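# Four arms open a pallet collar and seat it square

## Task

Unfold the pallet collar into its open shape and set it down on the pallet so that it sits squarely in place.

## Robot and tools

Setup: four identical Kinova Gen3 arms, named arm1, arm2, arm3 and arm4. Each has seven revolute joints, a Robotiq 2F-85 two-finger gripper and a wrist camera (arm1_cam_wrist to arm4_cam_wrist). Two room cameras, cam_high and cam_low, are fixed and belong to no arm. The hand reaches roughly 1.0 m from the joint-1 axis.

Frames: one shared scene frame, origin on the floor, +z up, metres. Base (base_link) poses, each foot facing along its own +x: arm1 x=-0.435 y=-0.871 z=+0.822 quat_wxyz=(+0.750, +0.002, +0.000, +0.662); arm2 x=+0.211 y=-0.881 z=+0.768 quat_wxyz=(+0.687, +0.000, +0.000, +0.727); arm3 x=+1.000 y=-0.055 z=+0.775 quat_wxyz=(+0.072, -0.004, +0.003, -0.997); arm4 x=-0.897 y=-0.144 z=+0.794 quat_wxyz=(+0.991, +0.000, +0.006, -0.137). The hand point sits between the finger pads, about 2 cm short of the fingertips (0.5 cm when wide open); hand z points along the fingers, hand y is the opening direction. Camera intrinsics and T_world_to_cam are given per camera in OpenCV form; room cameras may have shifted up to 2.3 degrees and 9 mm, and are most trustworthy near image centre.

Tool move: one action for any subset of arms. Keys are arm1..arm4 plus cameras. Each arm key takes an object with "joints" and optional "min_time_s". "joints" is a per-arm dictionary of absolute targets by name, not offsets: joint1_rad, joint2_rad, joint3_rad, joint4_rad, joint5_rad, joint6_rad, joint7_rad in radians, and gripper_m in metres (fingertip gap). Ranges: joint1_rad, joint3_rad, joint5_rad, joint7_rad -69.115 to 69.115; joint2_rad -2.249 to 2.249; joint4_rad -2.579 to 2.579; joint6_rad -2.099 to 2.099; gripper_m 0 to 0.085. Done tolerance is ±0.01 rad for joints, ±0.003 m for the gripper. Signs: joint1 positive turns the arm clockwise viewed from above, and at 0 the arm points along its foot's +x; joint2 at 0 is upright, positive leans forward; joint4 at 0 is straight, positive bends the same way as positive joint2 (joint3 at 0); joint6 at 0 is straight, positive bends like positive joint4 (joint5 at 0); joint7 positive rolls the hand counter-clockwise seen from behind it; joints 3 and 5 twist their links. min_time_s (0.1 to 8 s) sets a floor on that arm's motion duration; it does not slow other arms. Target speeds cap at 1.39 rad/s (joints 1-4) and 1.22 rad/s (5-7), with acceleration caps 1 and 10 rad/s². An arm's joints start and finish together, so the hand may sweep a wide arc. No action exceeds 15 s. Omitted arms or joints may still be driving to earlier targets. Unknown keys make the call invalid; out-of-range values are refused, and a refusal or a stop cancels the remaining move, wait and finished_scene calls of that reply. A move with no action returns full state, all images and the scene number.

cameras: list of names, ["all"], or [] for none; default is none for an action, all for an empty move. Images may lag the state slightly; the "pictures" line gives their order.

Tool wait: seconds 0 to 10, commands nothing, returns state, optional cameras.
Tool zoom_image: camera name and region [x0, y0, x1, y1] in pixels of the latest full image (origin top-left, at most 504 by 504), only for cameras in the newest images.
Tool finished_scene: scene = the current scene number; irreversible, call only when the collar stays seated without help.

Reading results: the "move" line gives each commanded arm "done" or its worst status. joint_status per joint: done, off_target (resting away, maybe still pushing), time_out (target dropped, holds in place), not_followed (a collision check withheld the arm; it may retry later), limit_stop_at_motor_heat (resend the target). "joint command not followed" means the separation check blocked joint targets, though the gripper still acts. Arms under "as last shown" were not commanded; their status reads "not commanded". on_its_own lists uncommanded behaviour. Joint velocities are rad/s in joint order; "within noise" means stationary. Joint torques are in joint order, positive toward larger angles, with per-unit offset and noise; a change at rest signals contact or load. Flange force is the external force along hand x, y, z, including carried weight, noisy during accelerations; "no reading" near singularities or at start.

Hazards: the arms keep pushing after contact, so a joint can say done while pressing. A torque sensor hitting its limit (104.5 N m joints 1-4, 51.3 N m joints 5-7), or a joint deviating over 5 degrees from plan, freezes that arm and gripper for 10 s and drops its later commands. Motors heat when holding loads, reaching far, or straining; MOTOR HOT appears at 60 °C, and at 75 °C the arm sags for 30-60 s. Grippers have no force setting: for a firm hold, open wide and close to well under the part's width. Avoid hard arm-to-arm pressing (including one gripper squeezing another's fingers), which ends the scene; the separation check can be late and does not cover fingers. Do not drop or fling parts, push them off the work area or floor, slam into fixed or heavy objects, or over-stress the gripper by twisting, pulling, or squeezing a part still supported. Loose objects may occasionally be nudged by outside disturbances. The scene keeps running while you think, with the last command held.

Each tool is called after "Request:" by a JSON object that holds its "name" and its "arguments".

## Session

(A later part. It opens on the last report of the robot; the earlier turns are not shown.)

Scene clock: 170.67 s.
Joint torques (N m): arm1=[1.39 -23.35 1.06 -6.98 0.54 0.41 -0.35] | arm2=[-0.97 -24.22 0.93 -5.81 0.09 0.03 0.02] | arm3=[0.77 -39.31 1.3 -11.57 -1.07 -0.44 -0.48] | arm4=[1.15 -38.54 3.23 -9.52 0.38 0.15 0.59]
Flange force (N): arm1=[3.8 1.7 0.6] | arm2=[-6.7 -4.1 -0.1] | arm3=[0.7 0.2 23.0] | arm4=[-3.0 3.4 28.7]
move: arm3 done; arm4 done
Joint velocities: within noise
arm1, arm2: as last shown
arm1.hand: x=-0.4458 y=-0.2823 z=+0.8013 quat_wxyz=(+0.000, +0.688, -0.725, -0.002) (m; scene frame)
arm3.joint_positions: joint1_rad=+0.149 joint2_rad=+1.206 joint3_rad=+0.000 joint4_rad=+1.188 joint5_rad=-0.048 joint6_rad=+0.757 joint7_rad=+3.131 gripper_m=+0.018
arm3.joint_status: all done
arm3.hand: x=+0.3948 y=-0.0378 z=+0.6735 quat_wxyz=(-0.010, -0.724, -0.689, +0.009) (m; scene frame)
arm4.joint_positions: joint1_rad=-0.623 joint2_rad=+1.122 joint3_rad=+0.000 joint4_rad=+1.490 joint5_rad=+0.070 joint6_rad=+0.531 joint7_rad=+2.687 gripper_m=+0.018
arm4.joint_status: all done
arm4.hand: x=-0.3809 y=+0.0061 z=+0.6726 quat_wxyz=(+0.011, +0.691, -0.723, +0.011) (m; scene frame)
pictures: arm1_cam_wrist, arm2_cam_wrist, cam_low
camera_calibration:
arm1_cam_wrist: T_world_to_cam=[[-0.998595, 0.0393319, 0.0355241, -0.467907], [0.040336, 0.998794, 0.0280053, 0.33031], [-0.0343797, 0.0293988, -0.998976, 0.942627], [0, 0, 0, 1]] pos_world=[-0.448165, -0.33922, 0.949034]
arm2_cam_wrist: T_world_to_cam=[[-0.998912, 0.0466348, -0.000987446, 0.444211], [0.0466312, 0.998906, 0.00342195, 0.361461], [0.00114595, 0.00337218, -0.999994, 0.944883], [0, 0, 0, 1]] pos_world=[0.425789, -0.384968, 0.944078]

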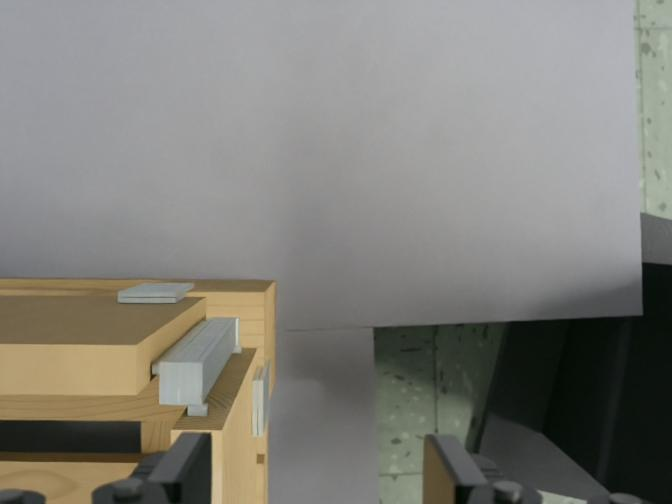

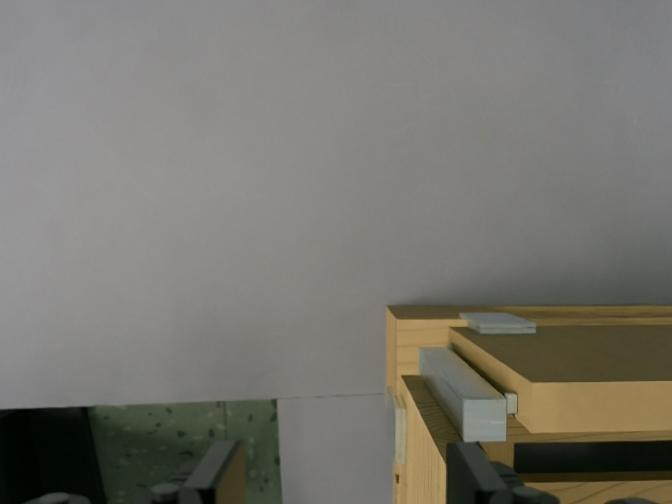

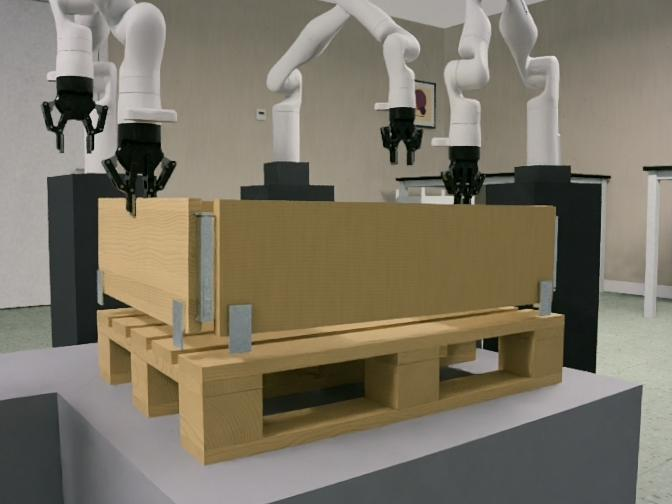

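Request:
{"name": "zoom_image", "arguments": {"camera": "cam_low", "region": [80, 180, 320, 400]}}

Request:
{"name": "zoom_image", "arguments": {"camera": "cam_low", "region": [440, 180, 600, 340]}}

Request:
{"name": "zoom_image", "arguments": {"camera": "arm1_cam_wrist", "region": [100, 260, 300, 440]}}

Request:
{"name": "zoom_image", "arguments": {"camera": "arm2_cam_wrist", "region": [370, 290, 570, 470]}}

Scaled by 2.100 from the camera's 672x504 image, which has a finer 960x720 frame.

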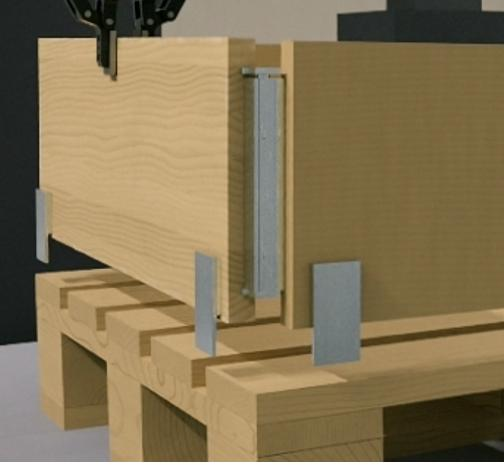

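Scaled by 3.150 from the camera's 672x504 image, which has a finer 960x720 frame.

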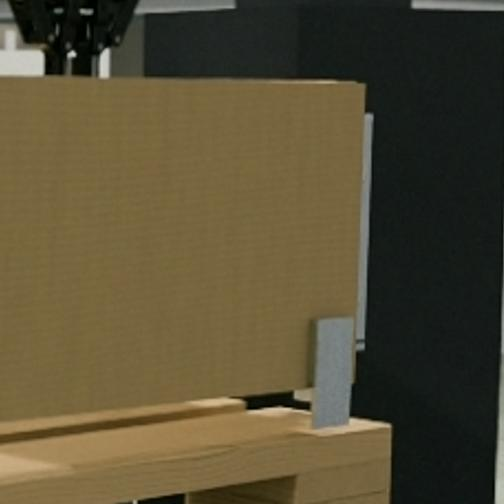

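Scaled by 2.520.

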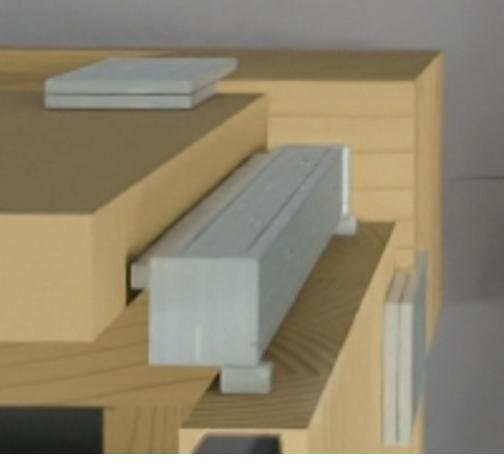

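Scaled by 2.520.

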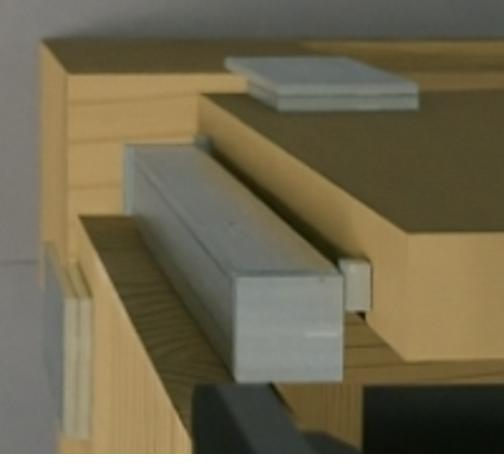

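Request:
{"name": "zoom_image", "arguments": {"camera": "cam_low", "region": [170, 290, 350, 420]}}

Request:
{"name": "zoom_image", "arguments": {"camera": "cam_low", "region": [460, 270, 600, 370]}}

Scaled by 2.800 from the camera's 672x504 image, which has a finer 960x720 frame.

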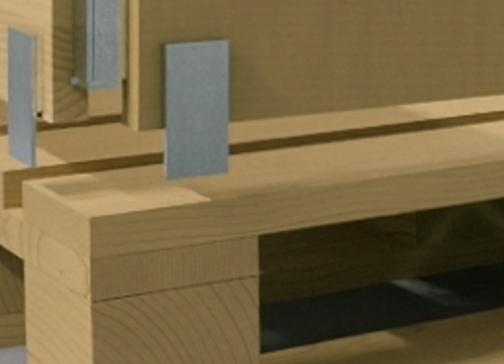

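Scaled by 3.600 from the camera's 672x504 image, which has a finer 960x720 frame.

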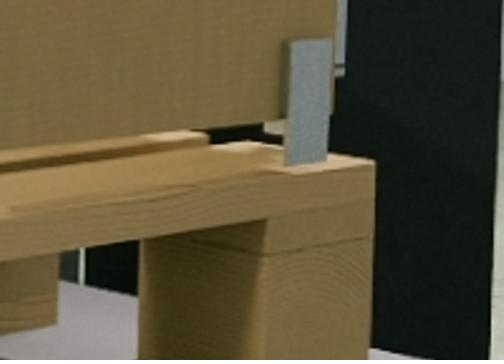

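Request:
{"name": "zoom_image", "arguments": {"camera": "arm1_cam_wrist", "region": [190, 260, 290, 450]}}

Request:
{"name": "zoom_image", "arguments": {"camera": "arm2_cam_wrist", "region": [370, 290, 470, 480]}}

Request:
{"name": "zoom_image", "arguments": {"camera": "arm1_cam_wrist", "region": [100, 260, 220, 360]}}

Request:
{"name": "zoom_image", "arguments": {"camera": "arm2_cam_wrist", "region": [430, 290, 550, 390]}}

Scaled by 2.653.

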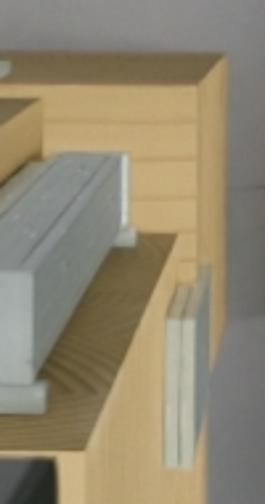

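Scaled by 2.653.

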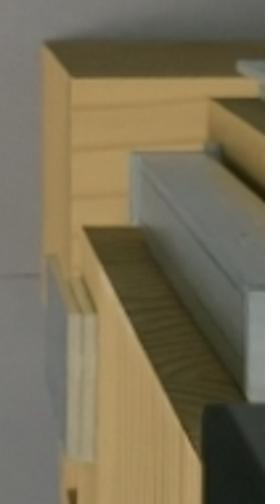

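Scaled by 4.200.

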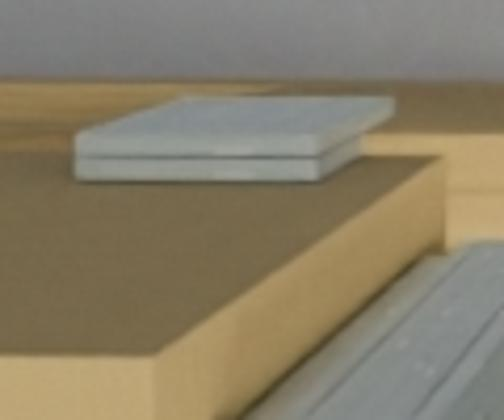

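Scaled by 4.200.

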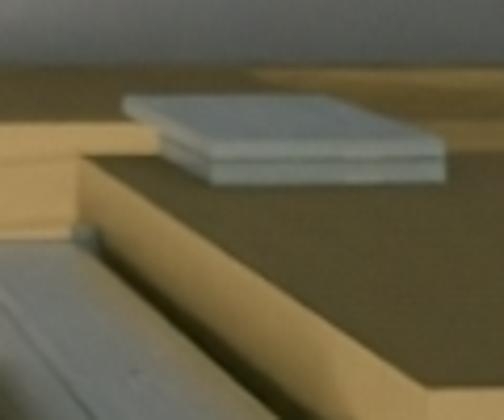

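Request:
{"name": "move", "arguments": {"arm3": {"joints": {"joint1_rad": 0.1487, "joint2_rad": 1.2278, "joint4_rad": 1.1726, "joint5_rad": -0.0484, "joint6_rad": 0.7506, "joint7_rad": 3.1317}, "min_time_s": 1.0}, "arm4": {"joints": {"joint1_rad": -0.6241, "joint2_rad": 1.1307, "joint4_rad": 1.4925, "joint5_rad": 0.0712, "joint6_rad": 0.5192, "joint7_rad": 2.6844}, "min_time_s": 1.0}, "cameras": ["arm1_cam_wrist", "arm2_cam_wrist", "cam_low"]}}

Request:
{"name": "zoom_image", "arguments": {"camera": "arm1_cam_wrist", "region": [190, 260, 290, 450]}}

Request:
{"name": "zoom_image", "arguments": {"camera": "arm2_cam_wrist", "region": [370, 290, 470, 480]}}

Request:
{"name": "zoom_image", "arguments": {"camera": "arm1_cam_wrist", "region": [100, 260, 220, 360]}}

Request:
{"name": "zoom_image", "arguments": {"camera": "arm2_cam_wrist", "region": [430, 290, 550, 390]}}

Request:
{"name": "zoom_image", "arguments": {"camera": "cam_low", "region": [170, 290, 350, 420]}}

Request:
{"name": "zoom_image", "arguments": {"camera": "cam_low", "region": [460, 270, 600, 370]}}

Scene clock: 224.90 s.
Joint torques (N m): arm1=[1.41 -23.3 1.04 -7.07 0.53 0.39 -0.36] | arm2=[-0.91 -24.28 0.93 -5.83 0.14 0.07 0.05] | arm3=[0.84 -38.67 1.28 -11.2 -1.13 -0.21 -0.55] | arm4=[1.36 -39.62 3.55 -10.25 0.54 -0.37 0.64]
Flange force (N): arm1=[4.2 1.7 0.5] | arm2=[-6.6 -3.9 0.1] | arm3=[0.7 0.9 22.0] | arm4=[-3.3 4.4 29.7]
move: arm3 done; arm4 done
Joint velocities: within noise
arm1, arm2: as last shown
arm3.joint_positions: joint1_rad=+0.149 joint2_rad=+1.228 joint3_rad=+0.000 joint4_rad=+1.173 joint5_rad=-0.048 joint6_rad=+0.751 joint7_rad=+3.132 gripper_m=+0.018
arm3.joint_status: all done
arm3.hand: x=+0.3930 y=-0.0377 z=+0.6635 quat_wxyz=(-0.010, -0.724, -0.689, +0.009) (m; scene frame)
arm4.joint_positions: joint1_rad=-0.624 joint2_rad=+1.131 joint3_rad=+0.000 joint4_rad=+1.493 joint5_rad=+0.071 joint6_rad=+0.519 joint7_rad=+2.684 gripper_m=+0.018
arm4.joint_status: all done
arm4.hand: x=-0.3826 y=+0.0062 z=+0.6676 quat_wxyz=(+0.011, +0.691, -0.723, +0.011) (m; scene frame)
pictures: arm1_cam_wrist, arm2_cam_wrist, cam_low
camera_calibration:
arm1_cam_wrist: T_world_to_cam=[[-0.998595, 0.0393319, 0.0355241, -0.467907], [0.040336, 0.998794, 0.0280053, 0.33031], [-0.0343797, 0.0293988, -0.998976, 0.942627], [0, 0, 0, 1]] pos_world=[-0.448165, -0.33922, 0.949034]
arm2_cam_wrist: T_world_to_cam=[[-0.998912, 0.0466348, -0.000987446, 0.444211], [0.0466312, 0.998906, 0.00342195, 0.361461], [0.00114595, 0.00337218, -0.999994, 0.944883], [0, 0, 0, 1]] pos_world=[0.425789, -0.384968, 0.944078]

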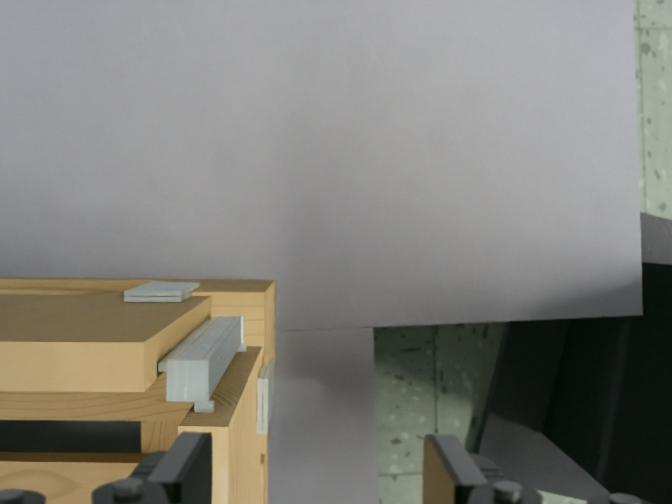

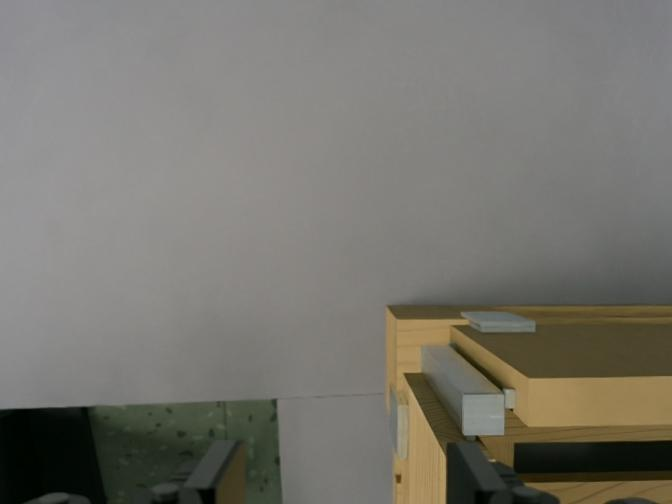

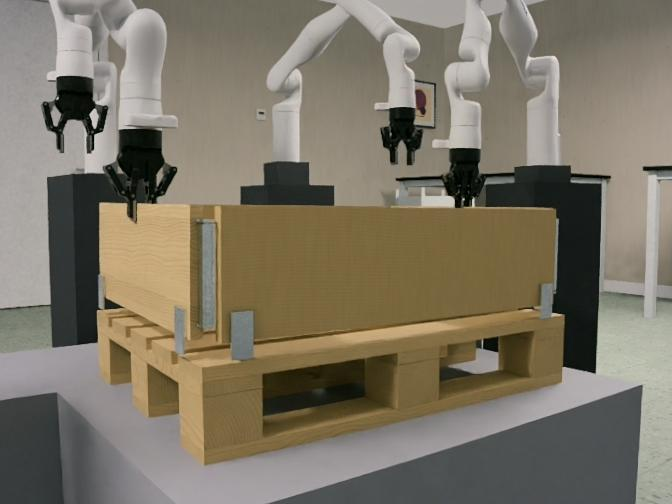

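Scaled by 2.653.

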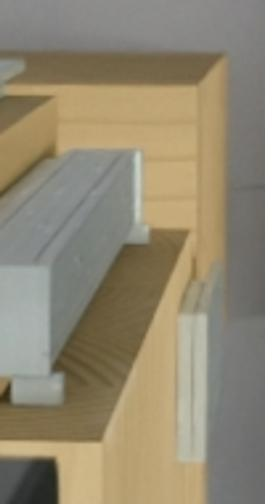

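Scaled by 2.653.

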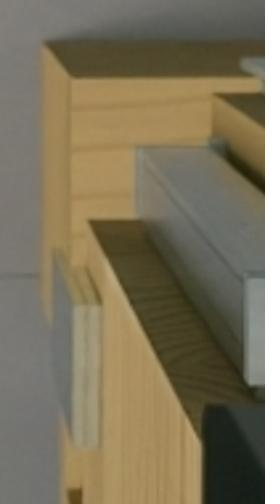

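Scaled by 4.200.

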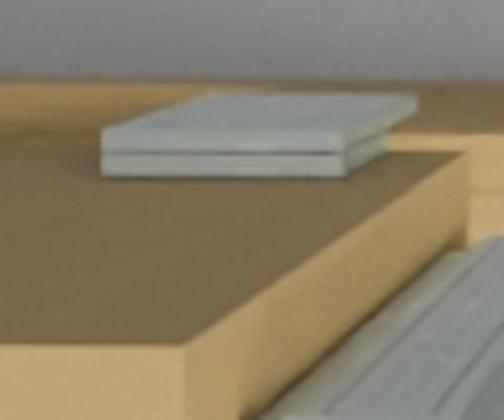

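Scaled by 4.200.

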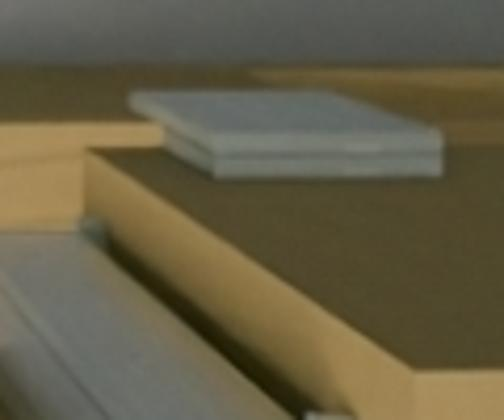

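Scaled by 2.800 from the camera's 672x504 image, which has a finer 960x720 frame.

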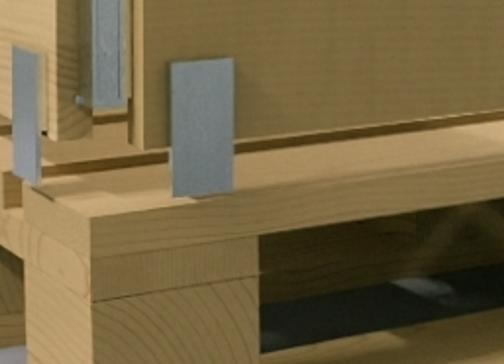

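Scaled by 3.600 from the camera's 672x504 image, which has a finer 960x720 frame.

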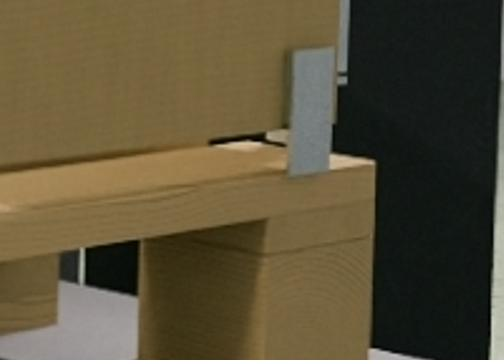

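Request:
{"name": "move", "arguments": {"arm3": {"joints": {"joint1_rad": 0.1487, "joint2_rad": 1.2572, "joint4_rad": 1.1636, "joint5_rad": -0.0495, "joint6_rad": 0.7301, "joint7_rad": 3.1332}, "min_time_s": 1.5}, "arm4": {"joints": {"joint1_rad": -0.6236, "joint2_rad": 1.1639, "joint4_rad": 1.4775, "joint5_rad": 0.0735, "joint6_rad": 0.5011, "joint7_rad": 2.6822}, "min_time_s": 1.5}, "cameras": ["arm1_cam_wrist", "arm2_cam_wrist", "cam_low"]}}

Request:
{"name": "zoom_image", "arguments": {"camera": "arm1_cam_wrist", "region": [100, 260, 290, 450]}}

Request:
{"name": "zoom_image", "arguments": {"camera": "arm2_cam_wrist", "region": [370, 290, 560, 480]}}

Request:
{"name": "zoom_image", "arguments": {"camera": "cam_low", "region": [170, 290, 350, 420]}}

Request:
{"name": "zoom_image", "arguments": {"camera": "cam_low", "region": [460, 270, 600, 370]}}

Scene clock: 236.90 s.
Joint torques (N m): arm1=[1.38 -23.29 1.02 -7.01 0.52 0.39 -0.35] | arm2=[-0.96 -24.23 0.86 -5.86 0.13 0.11 0.09] | arm3=[0.98 -38.37 1.17 -10.15 -1.32 0.25 -0.72] | arm4=[1.4 -39.26 3.59 -9.7 0.43 -0.35 0.47]
Flange force (N): arm1=[3.9 1.7 0.5] | arm2=[-6.3 -3.8 0.1] | arm3=[0.7 -1.1 22.5] | arm4=[-3.2 3.9 28.8]
move: arm3 done; arm4 done
Joint velocities: within noise
arm1, arm2: as last shown
arm3.joint_positions: joint1_rad=+0.149 joint2_rad=+1.257 joint3_rad=+0.000 joint4_rad=+1.164 joint5_rad=-0.049 joint6_rad=+0.730 joint7_rad=+3.133 gripper_m=+0.018
arm3.joint_status: all done
arm3.hand: x=+0.3937 y=-0.0376 z=+0.6475 quat_wxyz=(-0.010, -0.724, -0.689, +0.009) (m; scene frame)
arm4.joint_positions: joint1_rad=-0.624 joint2_rad=+1.164 joint3_rad=+0.000 joint4_rad=+1.477 joint5_rad=+0.073 joint6_rad=+0.501 joint7_rad=+2.682 gripper_m=+0.018
arm4.joint_status: all done
arm4.hand: x=-0.3820 y=+0.0062 z=+0.6521 quat_wxyz=(+0.011, +0.691, -0.723, +0.011) (m; scene frame)
pictures: arm1_cam_wrist, arm2_cam_wrist, cam_low
camera_calibration:
arm1_cam_wrist: T_world_to_cam=[[-0.998595, 0.0393319, 0.0355241, -0.467907], [0.040336, 0.998794, 0.0280053, 0.33031], [-0.0343797, 0.0293988, -0.998976, 0.942627], [0, 0, 0, 1]] pos_world=[-0.448165, -0.33922, 0.949034]
arm2_cam_wrist: T_world_to_cam=[[-0.998912, 0.0466348, -0.000987446, 0.444211], [0.0466312, 0.998906, 0.00342195, 0.361461], [0.00114595, 0.00337218, -0.999994, 0.944883], [0, 0, 0, 1]] pos_world=[0.425789, -0.384968, 0.944078]

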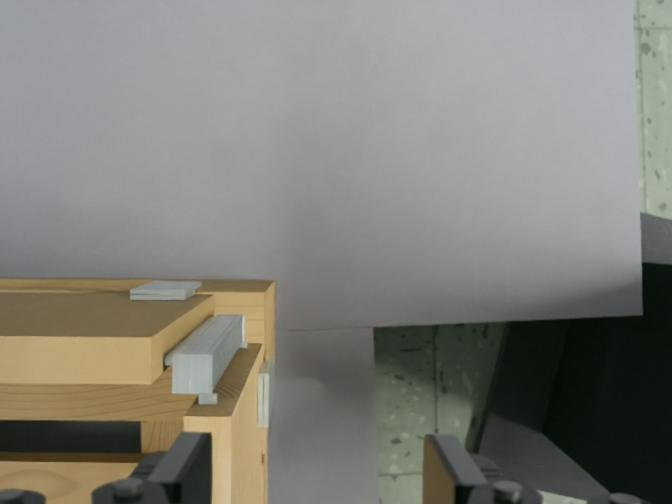

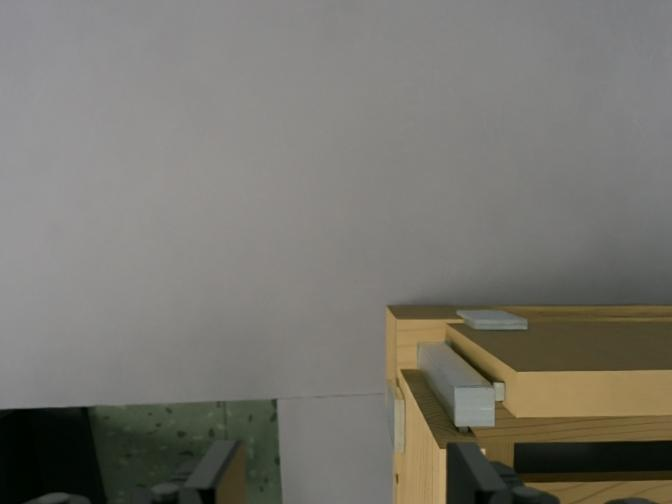

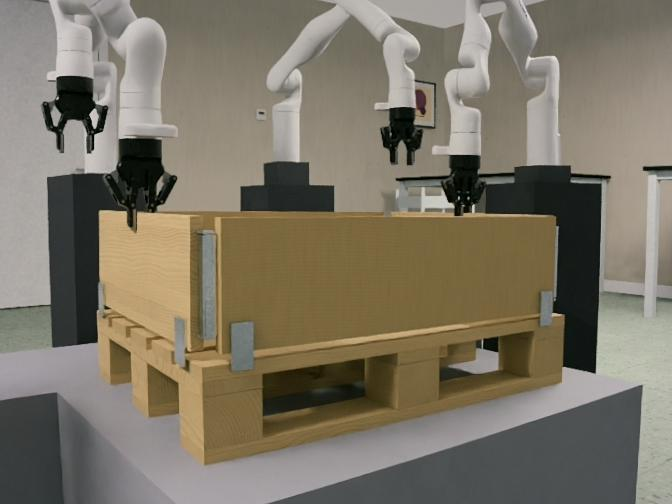

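Scaled by 2.653.

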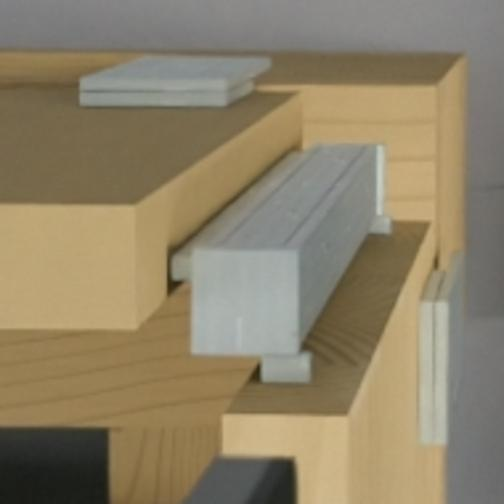

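Scaled by 2.653.

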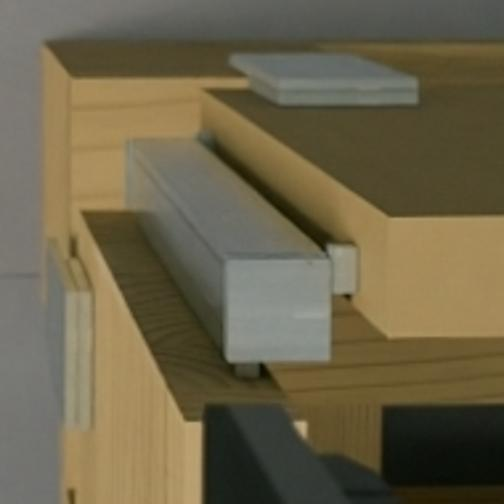

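Scaled by 2.800 from the camera's 672x504 image, which has a finer 960x720 frame.

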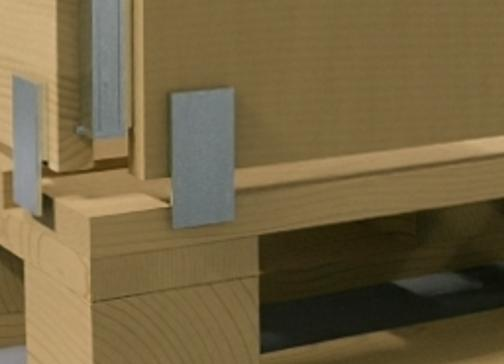

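Scaled by 3.600 from the camera's 672x504 image, which has a finer 960x720 frame.

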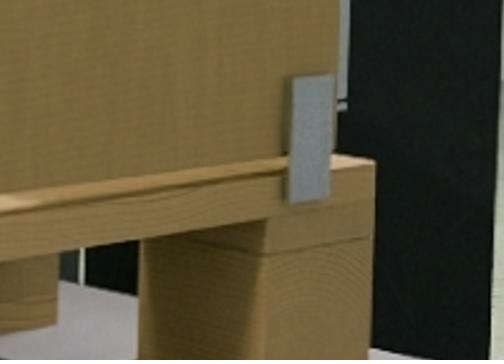

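Request:
{"name": "move", "arguments": {"arm3": {"joints": {"joint1_rad": 0.1487, "joint2_rad": 1.2777, "joint4_rad": 1.1540, "joint5_rad": -0.0501, "joint6_rad": 0.7193, "joint7_rad": 3.1341}, "min_time_s": 1.2}, "arm4": {"joints": {"joint1_rad": -0.6236, "joint2_rad": 1.1860, "joint4_rad": 1.4684, "joint5_rad": 0.0753, "joint6_rad": 0.4882, "joint7_rad": 2.6802}, "min_time_s": 1.2}, "cameras": ["arm1_cam_wrist", "arm2_cam_wrist", "cam_low"]}}

Request:
{"name": "zoom_image", "arguments": {"camera": "cam_low", "region": [170, 290, 350, 420]}}

Request:
{"name": "zoom_image", "arguments": {"camera": "cam_low", "region": [460, 270, 600, 370]}}

Scene clock: 242.80 s.
Joint torques (N m): arm1=[1.4 -23.34 1.01 -7 0.53 0.42 -0.36] | arm2=[-1.03 -24.19 0.92 -5.78 0.11 0.05 0.13] | arm3=[0.91 -38.34 1.15 -9.97 -1.25 0.27 -0.64] | arm4=[0.98 -38.97 3.05 -9.17 0.34 -0.12 0.53]
Flange force (N): arm1=[3.9 1.7 0.6] | arm2=[-6.7 -4.0 -0.1] | arm3=[0.7 -1.1 22.4] | arm4=[-2.6 3.5 28.6]
move: arm3 done; arm4 done
Joint velocities: within noise
arm1, arm2: as last shown
arm3.joint_positions: joint1_rad=+0.149 joint2_rad=+1.278 joint3_rad=+0.000 joint4_rad=+1.154 joint5_rad=-0.050 joint6_rad=+0.719 joint7_rad=+3.134 gripper_m=+0.018
arm3.joint_status: all done
arm3.hand: x=+0.3936 y=-0.0376 z=+0.6370 quat_wxyz=(-0.010, -0.724, -0.689, +0.009) (m; scene frame)
arm4.joint_positions: joint1_rad=-0.624 joint2_rad=+1.186 joint3_rad=+0.000 joint4_rad=+1.468 joint5_rad=+0.075 joint6_rad=+0.488 joint7_rad=+2.680 gripper_m=+0.018
arm4.joint_status: all done
arm4.hand: x=-0.3822 y=+0.0062 z=+0.6416 quat_wxyz=(+0.011, +0.691, -0.723, +0.011) (m; scene frame)
pictures: arm1_cam_wrist, arm2_cam_wrist, cam_low
camera_calibration:
arm1_cam_wrist: T_world_to_cam=[[-0.998595, 0.0393319, 0.0355241, -0.467907], [0.040336, 0.998794, 0.0280053, 0.33031], [-0.0343797, 0.0293988, -0.998976, 0.942627], [0, 0, 0, 1]] pos_world=[-0.448165, -0.33922, 0.949034]
arm2_cam_wrist: T_world_to_cam=[[-0.998912, 0.0466348, -0.000987446, 0.444211], [0.0466312, 0.998906, 0.00342195, 0.361461], [0.00114595, 0.00337218, -0.999994, 0.944883], [0, 0, 0, 1]] pos_world=[0.425789, -0.384968, 0.944078]

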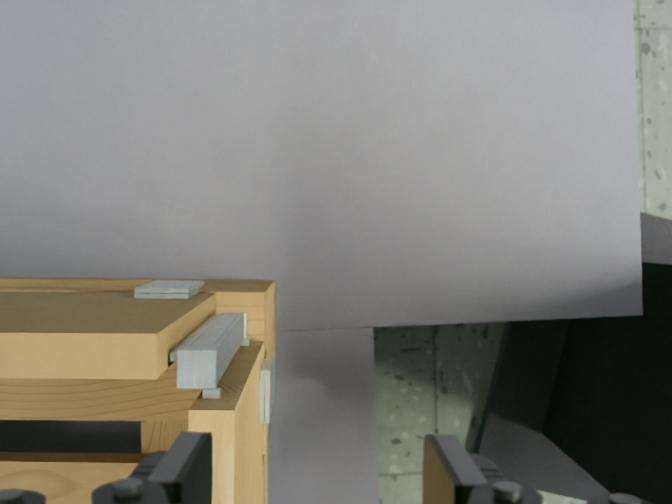

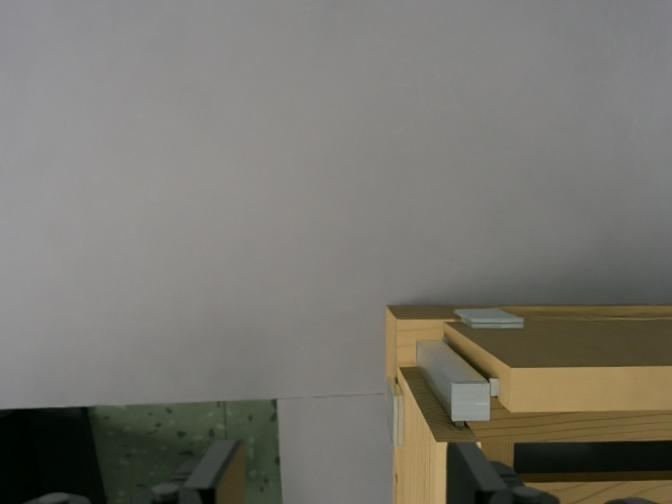

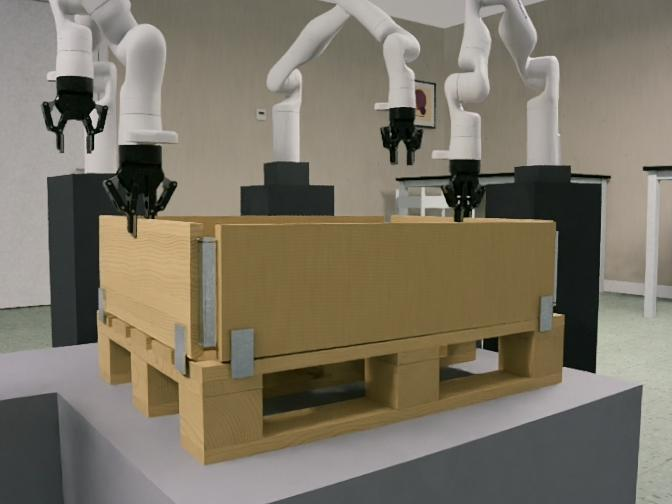

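Scaled by 2.800 from the camera's 672x504 image, which has a finer 960x720 frame.

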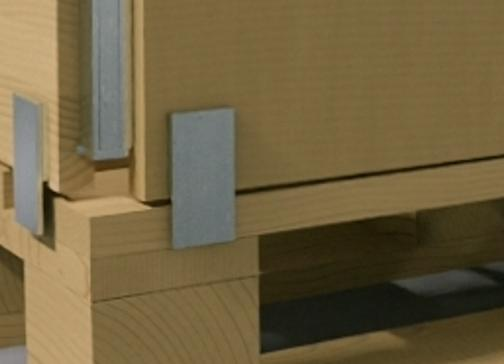

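Scaled by 3.600 from the camera's 672x504 image, which has a finer 960x720 frame.

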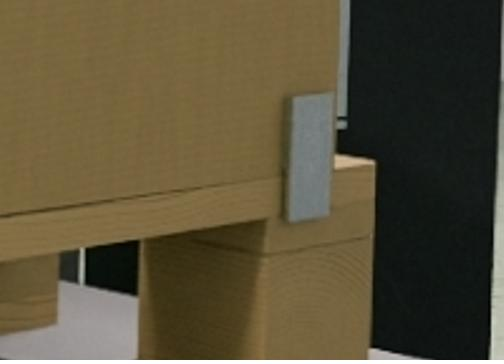

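Request:
{"name": "move", "arguments": {"arm3": {"joints": {"joint2_rad": 1.2817, "joint4_rad": 1.1519, "joint6_rad": 0.7174}, "min_time_s": 0.5}, "arm4": {"joints": {"joint2_rad": 1.1904, "joint4_rad": 1.4666, "joint6_rad": 0.4856}, "min_time_s": 0.5}, "cameras": []}}

Request:
{"name": "wait", "arguments": {"seconds": 0.3, "cameras": ["cam_low"]}}

Request:
{"name": "zoom_image", "arguments": {"camera": "cam_low", "region": [170, 290, 350, 420]}}

Request:
{"name": "zoom_image", "arguments": {"camera": "cam_low", "region": [460, 270, 600, 370]}}

Scene clock: 245.03 s.
Joint torques (N m): arm1=[1.41 -23.31 1 -7.01 0.52 0.41 -0.34] | arm2=[-0.93 -24.23 0.95 -5.74 0.1 0.09 0.02] | arm3=[0.99 -38.94 0.87 -10.64 -1.5 -0.14 -0.67] | arm4=[0.38 -36.83 2.48 -9.36 0.17 -0.6 0.47]
Flange force (N): arm1=[4.0 1.7 0.6] | arm2=[-6.9 -4.1 0.0] | arm3=[0.7 0.0 22.5] | arm4=[-0.7 4.7 23.3]
move: arm3 done; arm4 done
Joint velocities: within noise
arm1, arm2: as last shown
arm3.joint_positions: joint1_rad=+0.149 joint2_rad=+1.282 joint3_rad=+0.000 joint4_rad=+1.152 joint5_rad=-0.050 joint6_rad=+0.717 joint7_rad=+3.134 gripper_m=+0.018
arm3.joint_status: all done
arm3.hand: x=+0.3936 y=-0.0376 z=+0.6350 quat_wxyz=(-0.010, -0.724, -0.689, +0.009) (m; scene frame)
arm4.joint_positions: joint1_rad=-0.624 joint2_rad=+1.190 joint3_rad=+0.000 joint4_rad=+1.467 joint5_rad=+0.075 joint6_rad=+0.486 joint7_rad=+2.680 gripper_m=+0.018
arm4.joint_status: all done
arm4.hand: x=-0.3823 y=+0.0062 z=+0.6395 quat_wxyz=(+0.011, +0.691, -0.723, +0.011) (m; scene frame)
pictures: none
No camera images: "cameras" was empty.

Scene clock: 245.33 s.
Joint torques (N m): arm1=[1.42 -23.32 1.02 -6.98 0.52 0.41 -0.34] | arm2=[-0.96 -24.23 1.01 -5.82 0.06 0 0.05] | arm3=[0.99 -38.92 0.88 -10.64 -1.5 -0.15 -0.64] | arm4=[0.35 -36.77 2.49 -9.39 0.18 -0.61 0.43]
Flange force (N): arm1=[3.9 1.8 0.6] | arm2=[-6.7 -4.0 -0.1] | arm3=[0.6 0.0 22.4] | arm4=[-0.5 4.8 23.1]
Joint velocities: within noise
arm1.joint_positions: joint1_rad=-0.186 joint2_rad=+1.023 joint3_rad=+0.000 joint4_rad=+1.303 joint5_rad=+0.000 joint6_rad=+0.815 joint7_rad=+1.458 gripper_m=+0.050
arm1.joint_status: not commanded
arm1.hand: x=-0.4458 y=-0.2823 z=+0.8013 quat_wxyz=(+0.000, +0.688, -0.725, -0.002) (m; scene frame)
arm2.joint_positions: joint1_rad=+0.391 joint2_rad=+0.943 joint3_rad=+0.000 joint4_rad=+1.271 joint5_rad=+0.000 joint6_rad=+0.927 joint7_rad=+1.853 gripper_m=+0.050
arm2.joint_status: not commanded
arm2.hand: x=+0.4298 y=-0.3298 z=+0.8001 quat_wxyz=(+0.000, +0.688, -0.726, +0.000) (m; scene frame)
arm3.joint_positions: joint1_rad=+0.149 joint2_rad=+1.282 joint3_rad=+0.000 joint4_rad=+1.152 joint5_rad=-0.050 joint6_rad=+0.717 joint7_rad=+3.134 gripper_m=+0.018
arm3.joint_status: all done
arm3.hand: x=+0.3936 y=-0.0376 z=+0.6350 quat_wxyz=(-0.010, -0.724, -0.689, +0.009) (m; scene frame)
arm4.joint_positions: joint1_rad=-0.624 joint2_rad=+1.190 joint3_rad=+0.000 joint4_rad=+1.467 joint5_rad=+0.075 joint6_rad=+0.486 joint7_rad=+2.680 gripper_m=+0.018
arm4.joint_status: all done
arm4.hand: x=-0.3823 y=+0.0062 z=+0.6395 quat_wxyz=(+0.011, +0.691, -0.723, +0.011) (m; scene frame)
wait: 0.30 s; at rest by 0.27 s
pictures: cam_low

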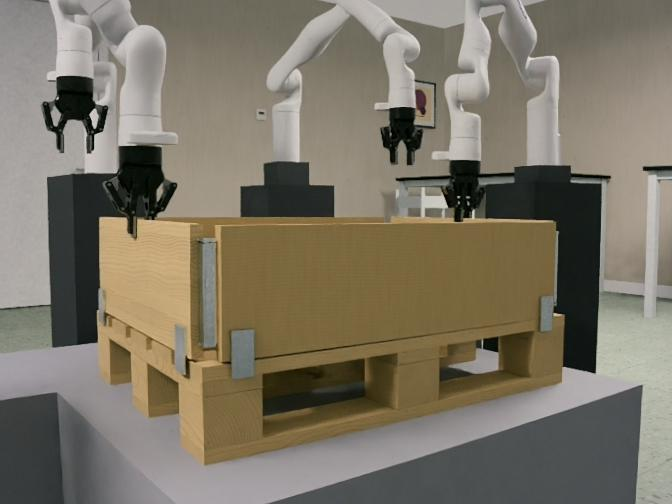

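Scaled by 2.800 from the camera's 672x504 image, which has a finer 960x720 frame.

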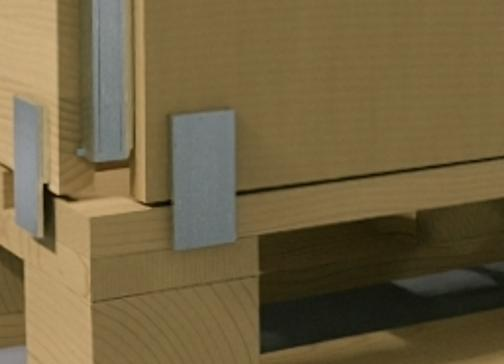

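Scaled by 3.600 from the camera's 672x504 image, which has a finer 960x720 frame.

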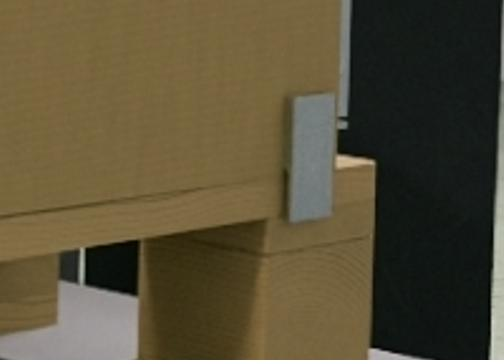

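Request:
{"name": "move", "arguments": {"arm3": {"joints": {"joint2_rad": 1.2837, "joint4_rad": 1.1509, "joint6_rad": 0.7164}, "min_time_s": 0.4}, "arm4": {"joints": {"joint2_rad": 1.1915, "joint4_rad": 1.4662, "joint6_rad": 0.4849}, "min_time_s": 0.4}, "cameras": []}}

Request:
{"name": "wait", "arguments": {"seconds": 0.3, "cameras": []}}

Scene clock: 247.87 s.
Joint torques (N m): arm1=[1.42 -23.33 1.01 -6.97 0.54 0.42 -0.35] | arm2=[-0.93 -24.27 1.01 -5.84 0.1 0.04 0.05] | arm3=[0.93 -39.64 1.26 -11.75 -1.16 -0.86 -0.54] | arm4=[0.89 -31.31 2.7 -8.7 0.14 -1.15 0.32]
Flange force (N): arm1=[3.8 1.8 0.6] | arm2=[-6.6 -3.9 0.0] | arm3=[0.6 2.1 22.1] | arm4=[-0.3 6.6 11.5]
move: arm3 done; arm4 done
Joint velocities: within noise
arm1, arm2: as last shown
arm3.joint_positions: joint1_rad=+0.149 joint2_rad=+1.284 joint3_rad=+0.000 joint4_rad=+1.151 joint5_rad=-0.050 joint6_rad=+0.716 joint7_rad=+3.134 gripper_m=+0.018
arm3.joint_status: all done
arm3.hand: x=+0.3935 y=-0.0375 z=+0.6340 quat_wxyz=(-0.010, -0.724, -0.689, +0.009) (m; scene frame)
arm4.joint_positions: joint1_rad=-0.624 joint2_rad=+1.191 joint3_rad=+0.000 joint4_rad=+1.466 joint5_rad=+0.075 joint6_rad=+0.485 joint7_rad=+2.680 gripper_m=+0.018
arm4.joint_status: all done
arm4.hand: x=-0.3823 y=+0.0063 z=+0.6390 quat_wxyz=(+0.011, +0.691, -0.723, +0.011) (m; scene frame)
pictures: none
No camera images: "cameras" was empty.

Scene clock: 248.17 s.
Joint torques (N m): arm1=[1.46 -23.33 1 -6.99 0.54 0.38 -0.33] | arm2=[-0.98 -24.21 0.76 -5.78 0.11 0.07 0.06] | arm3=[0.94 -39.62 1.21 -11.77 -1.16 -0.89 -0.53] | arm4=[0.89 -31.25 2.74 -8.61 0.14 -1.14 0.32]
Flange force (N): arm1=[3.8 1.9 0.5] | arm2=[-6.7 -4.0 0.0] | arm3=[0.6 2.1 22.0] | arm4=[-0.4 6.3 11.5]
Joint velocities: within noise
arm1.joint_positions: joint1_rad=-0.186 joint2_rad=+1.023 joint3_rad=+0.000 joint4_rad=+1.303 joint5_rad=+0.000 joint6_rad=+0.815 joint7_rad=+1.458 gripper_m=+0.050
arm1.joint_status: not commanded
arm1.hand: x=-0.4458 y=-0.2823 z=+0.8013 quat_wxyz=(+0.000, +0.688, -0.725, -0.002) (m; scene frame)
arm2.joint_positions: joint1_rad=+0.391 joint2_rad=+0.943 joint3_rad=+0.000 joint4_rad=+1.271 joint5_rad=+0.000 joint6_rad=+0.927 joint7_rad=+1.853 gripper_m=+0.050
arm2.joint_status: not commanded
arm2.hand: x=+0.4298 y=-0.3298 z=+0.8001 quat_wxyz=(+0.000, +0.688, -0.726, +0.000) (m; scene frame)
arm3.joint_positions: joint1_rad=+0.149 joint2_rad=+1.284 joint3_rad=+0.000 joint4_rad=+1.151 joint5_rad=-0.050 joint6_rad=+0.716 joint7_rad=+3.134 gripper_m=+0.018
arm3.joint_status: all done
arm3.hand: x=+0.3935 y=-0.0375 z=+0.6340 quat_wxyz=(-0.010, -0.724, -0.689, +0.009) (m; scene frame)
arm4.joint_positions: joint1_rad=-0.624 joint2_rad=+1.191 joint3_rad=+0.000 joint4_rad=+1.466 joint5_rad=+0.075 joint6_rad=+0.485 joint7_rad=+2.680 gripper_m=+0.018
arm4.joint_status: all done
arm4.hand: x=-0.3823 y=+0.0063 z=+0.6390 quat_wxyz=(+0.011, +0.691, -0.723, +0.011) (m; scene frame)
wait: 0.30 s; at rest by 0.27 s
pictures: none
No camera images: "cameras" was empty.

Request:
{"name": "move", "arguments": {"arm3": {"joints": {"joint2_rad": 1.2861, "joint4_rad": 1.1497, "joint6_rad": 0.7152}, "min_time_s": 0.4}, "arm4": {"joints": {"joint2_rad": 1.1922, "joint4_rad": 1.4659, "joint6_rad": 0.4845}, "min_time_s": 0.4}, "cameras": []}}

Request:
{"name": "wait", "arguments": {"seconds": 0.3, "cameras": []}}

Scene clock: 250.50 s.
Joint torques (N m): arm1=[1.39 -23.35 1.02 -6.99 0.54 0.4 -0.33] | arm2=[-0.88 -24.21 0.95 -5.82 0.19 0.05 0.04] | arm3=[0.82 -39.52 1.26 -12.75 -1.06 -1.52 -0.46] | arm4=[2.1 -30.44 3.9 -8.16 0.23 -0.94 0.16]
Flange force (N): arm1=[3.8 1.7 0.6] | arm2=[-6.6 -3.9 -0.1] | arm3=[0.6 5.3 20.2] | arm4=[-2.3 6.6 10.3]
move: arm3 done; arm4 done
Joint velocities: within noise
arm1, arm2: as last shown
arm3.joint_positions: joint1_rad=+0.149 joint2_rad=+1.286 joint3_rad=+0.000 joint4_rad=+1.150 joint5_rad=-0.050 joint6_rad=+0.715 joint7_rad=+3.134 gripper_m=+0.018
arm3.joint_status: all done
arm3.hand: x=+0.3935 y=-0.0375 z=+0.6328 quat_wxyz=(-0.010, -0.724, -0.689, +0.009) (m; scene frame)
arm4.joint_positions: joint1_rad=-0.624 joint2_rad=+1.192 joint3_rad=+0.000 joint4_rad=+1.466 joint5_rad=+0.075 joint6_rad=+0.485 joint7_rad=+2.680 gripper_m=+0.018
arm4.joint_status: all done
arm4.hand: x=-0.3823 y=+0.0063 z=+0.6386 quat_wxyz=(+0.011, +0.691, -0.723, +0.011) (m; scene frame)
pictures: none
No camera images: "cameras" was empty.

Scene clock: 250.80 s.
Joint torques (N m): arm1=[1.42 -23.32 1.02 -7.05 0.5 0.43 -0.36] | arm2=[-1.04 -24.21 0.9 -5.85 0.08 0.08 0.04] | arm3=[0.83 -39.56 1.32 -12.76 -1.09 -1.54 -0.47] | arm4=[2.07 -30.43 3.88 -8.12 0.23 -0.94 0.18]
Flange force (N): arm1=[4.2 1.7 0.6] | arm2=[-6.3 -4.1 0.0] | arm3=[0.6 5.2 20.2] | arm4=[-2.3 6.5 10.3]
Joint velocities: within noise
arm1.joint_positions: joint1_rad=-0.186 joint2_rad=+1.023 joint3_rad=+0.000 joint4_rad=+1.303 joint5_rad=+0.000 joint6_rad=+0.815 joint7_rad=+1.458 gripper_m=+0.050
arm1.joint_status: not commanded
arm1.hand: x=-0.4458 y=-0.2823 z=+0.8013 quat_wxyz=(+0.000, +0.688, -0.725, -0.002) (m; scene frame)
arm2.joint_positions: joint1_rad=+0.391 joint2_rad=+0.943 joint3_rad=+0.000 joint4_rad=+1.271 joint5_rad=+0.000 joint6_rad=+0.927 joint7_rad=+1.853 gripper_m=+0.050
arm2.joint_status: not commanded
arm2.hand: x=+0.4298 y=-0.3298 z=+0.8001 quat_wxyz=(+0.000, +0.688, -0.726, +0.000) (m; scene frame)
arm3.joint_positions: joint1_rad=+0.149 joint2_rad=+1.286 joint3_rad=+0.000 joint4_rad=+1.150 joint5_rad=-0.050 joint6_rad=+0.715 joint7_rad=+3.134 gripper_m=+0.018
arm3.joint_status: all done
arm3.hand: x=+0.3935 y=-0.0375 z=+0.6328 quat_wxyz=(-0.010, -0.724, -0.689, +0.009) (m; scene frame)
arm4.joint_positions: joint1_rad=-0.624 joint2_rad=+1.192 joint3_rad=+0.000 joint4_rad=+1.466 joint5_rad=+0.075 joint6_rad=+0.485 joint7_rad=+2.680 gripper_m=+0.018
arm4.joint_status: all done
arm4.hand: x=-0.3823 y=+0.0063 z=+0.6386 quat_wxyz=(+0.011, +0.691, -0.723, +0.011) (m; scene frame)
wait: 0.30 s; at rest by 0.27 s
pictures: none
No camera images: "cameras" was empty.


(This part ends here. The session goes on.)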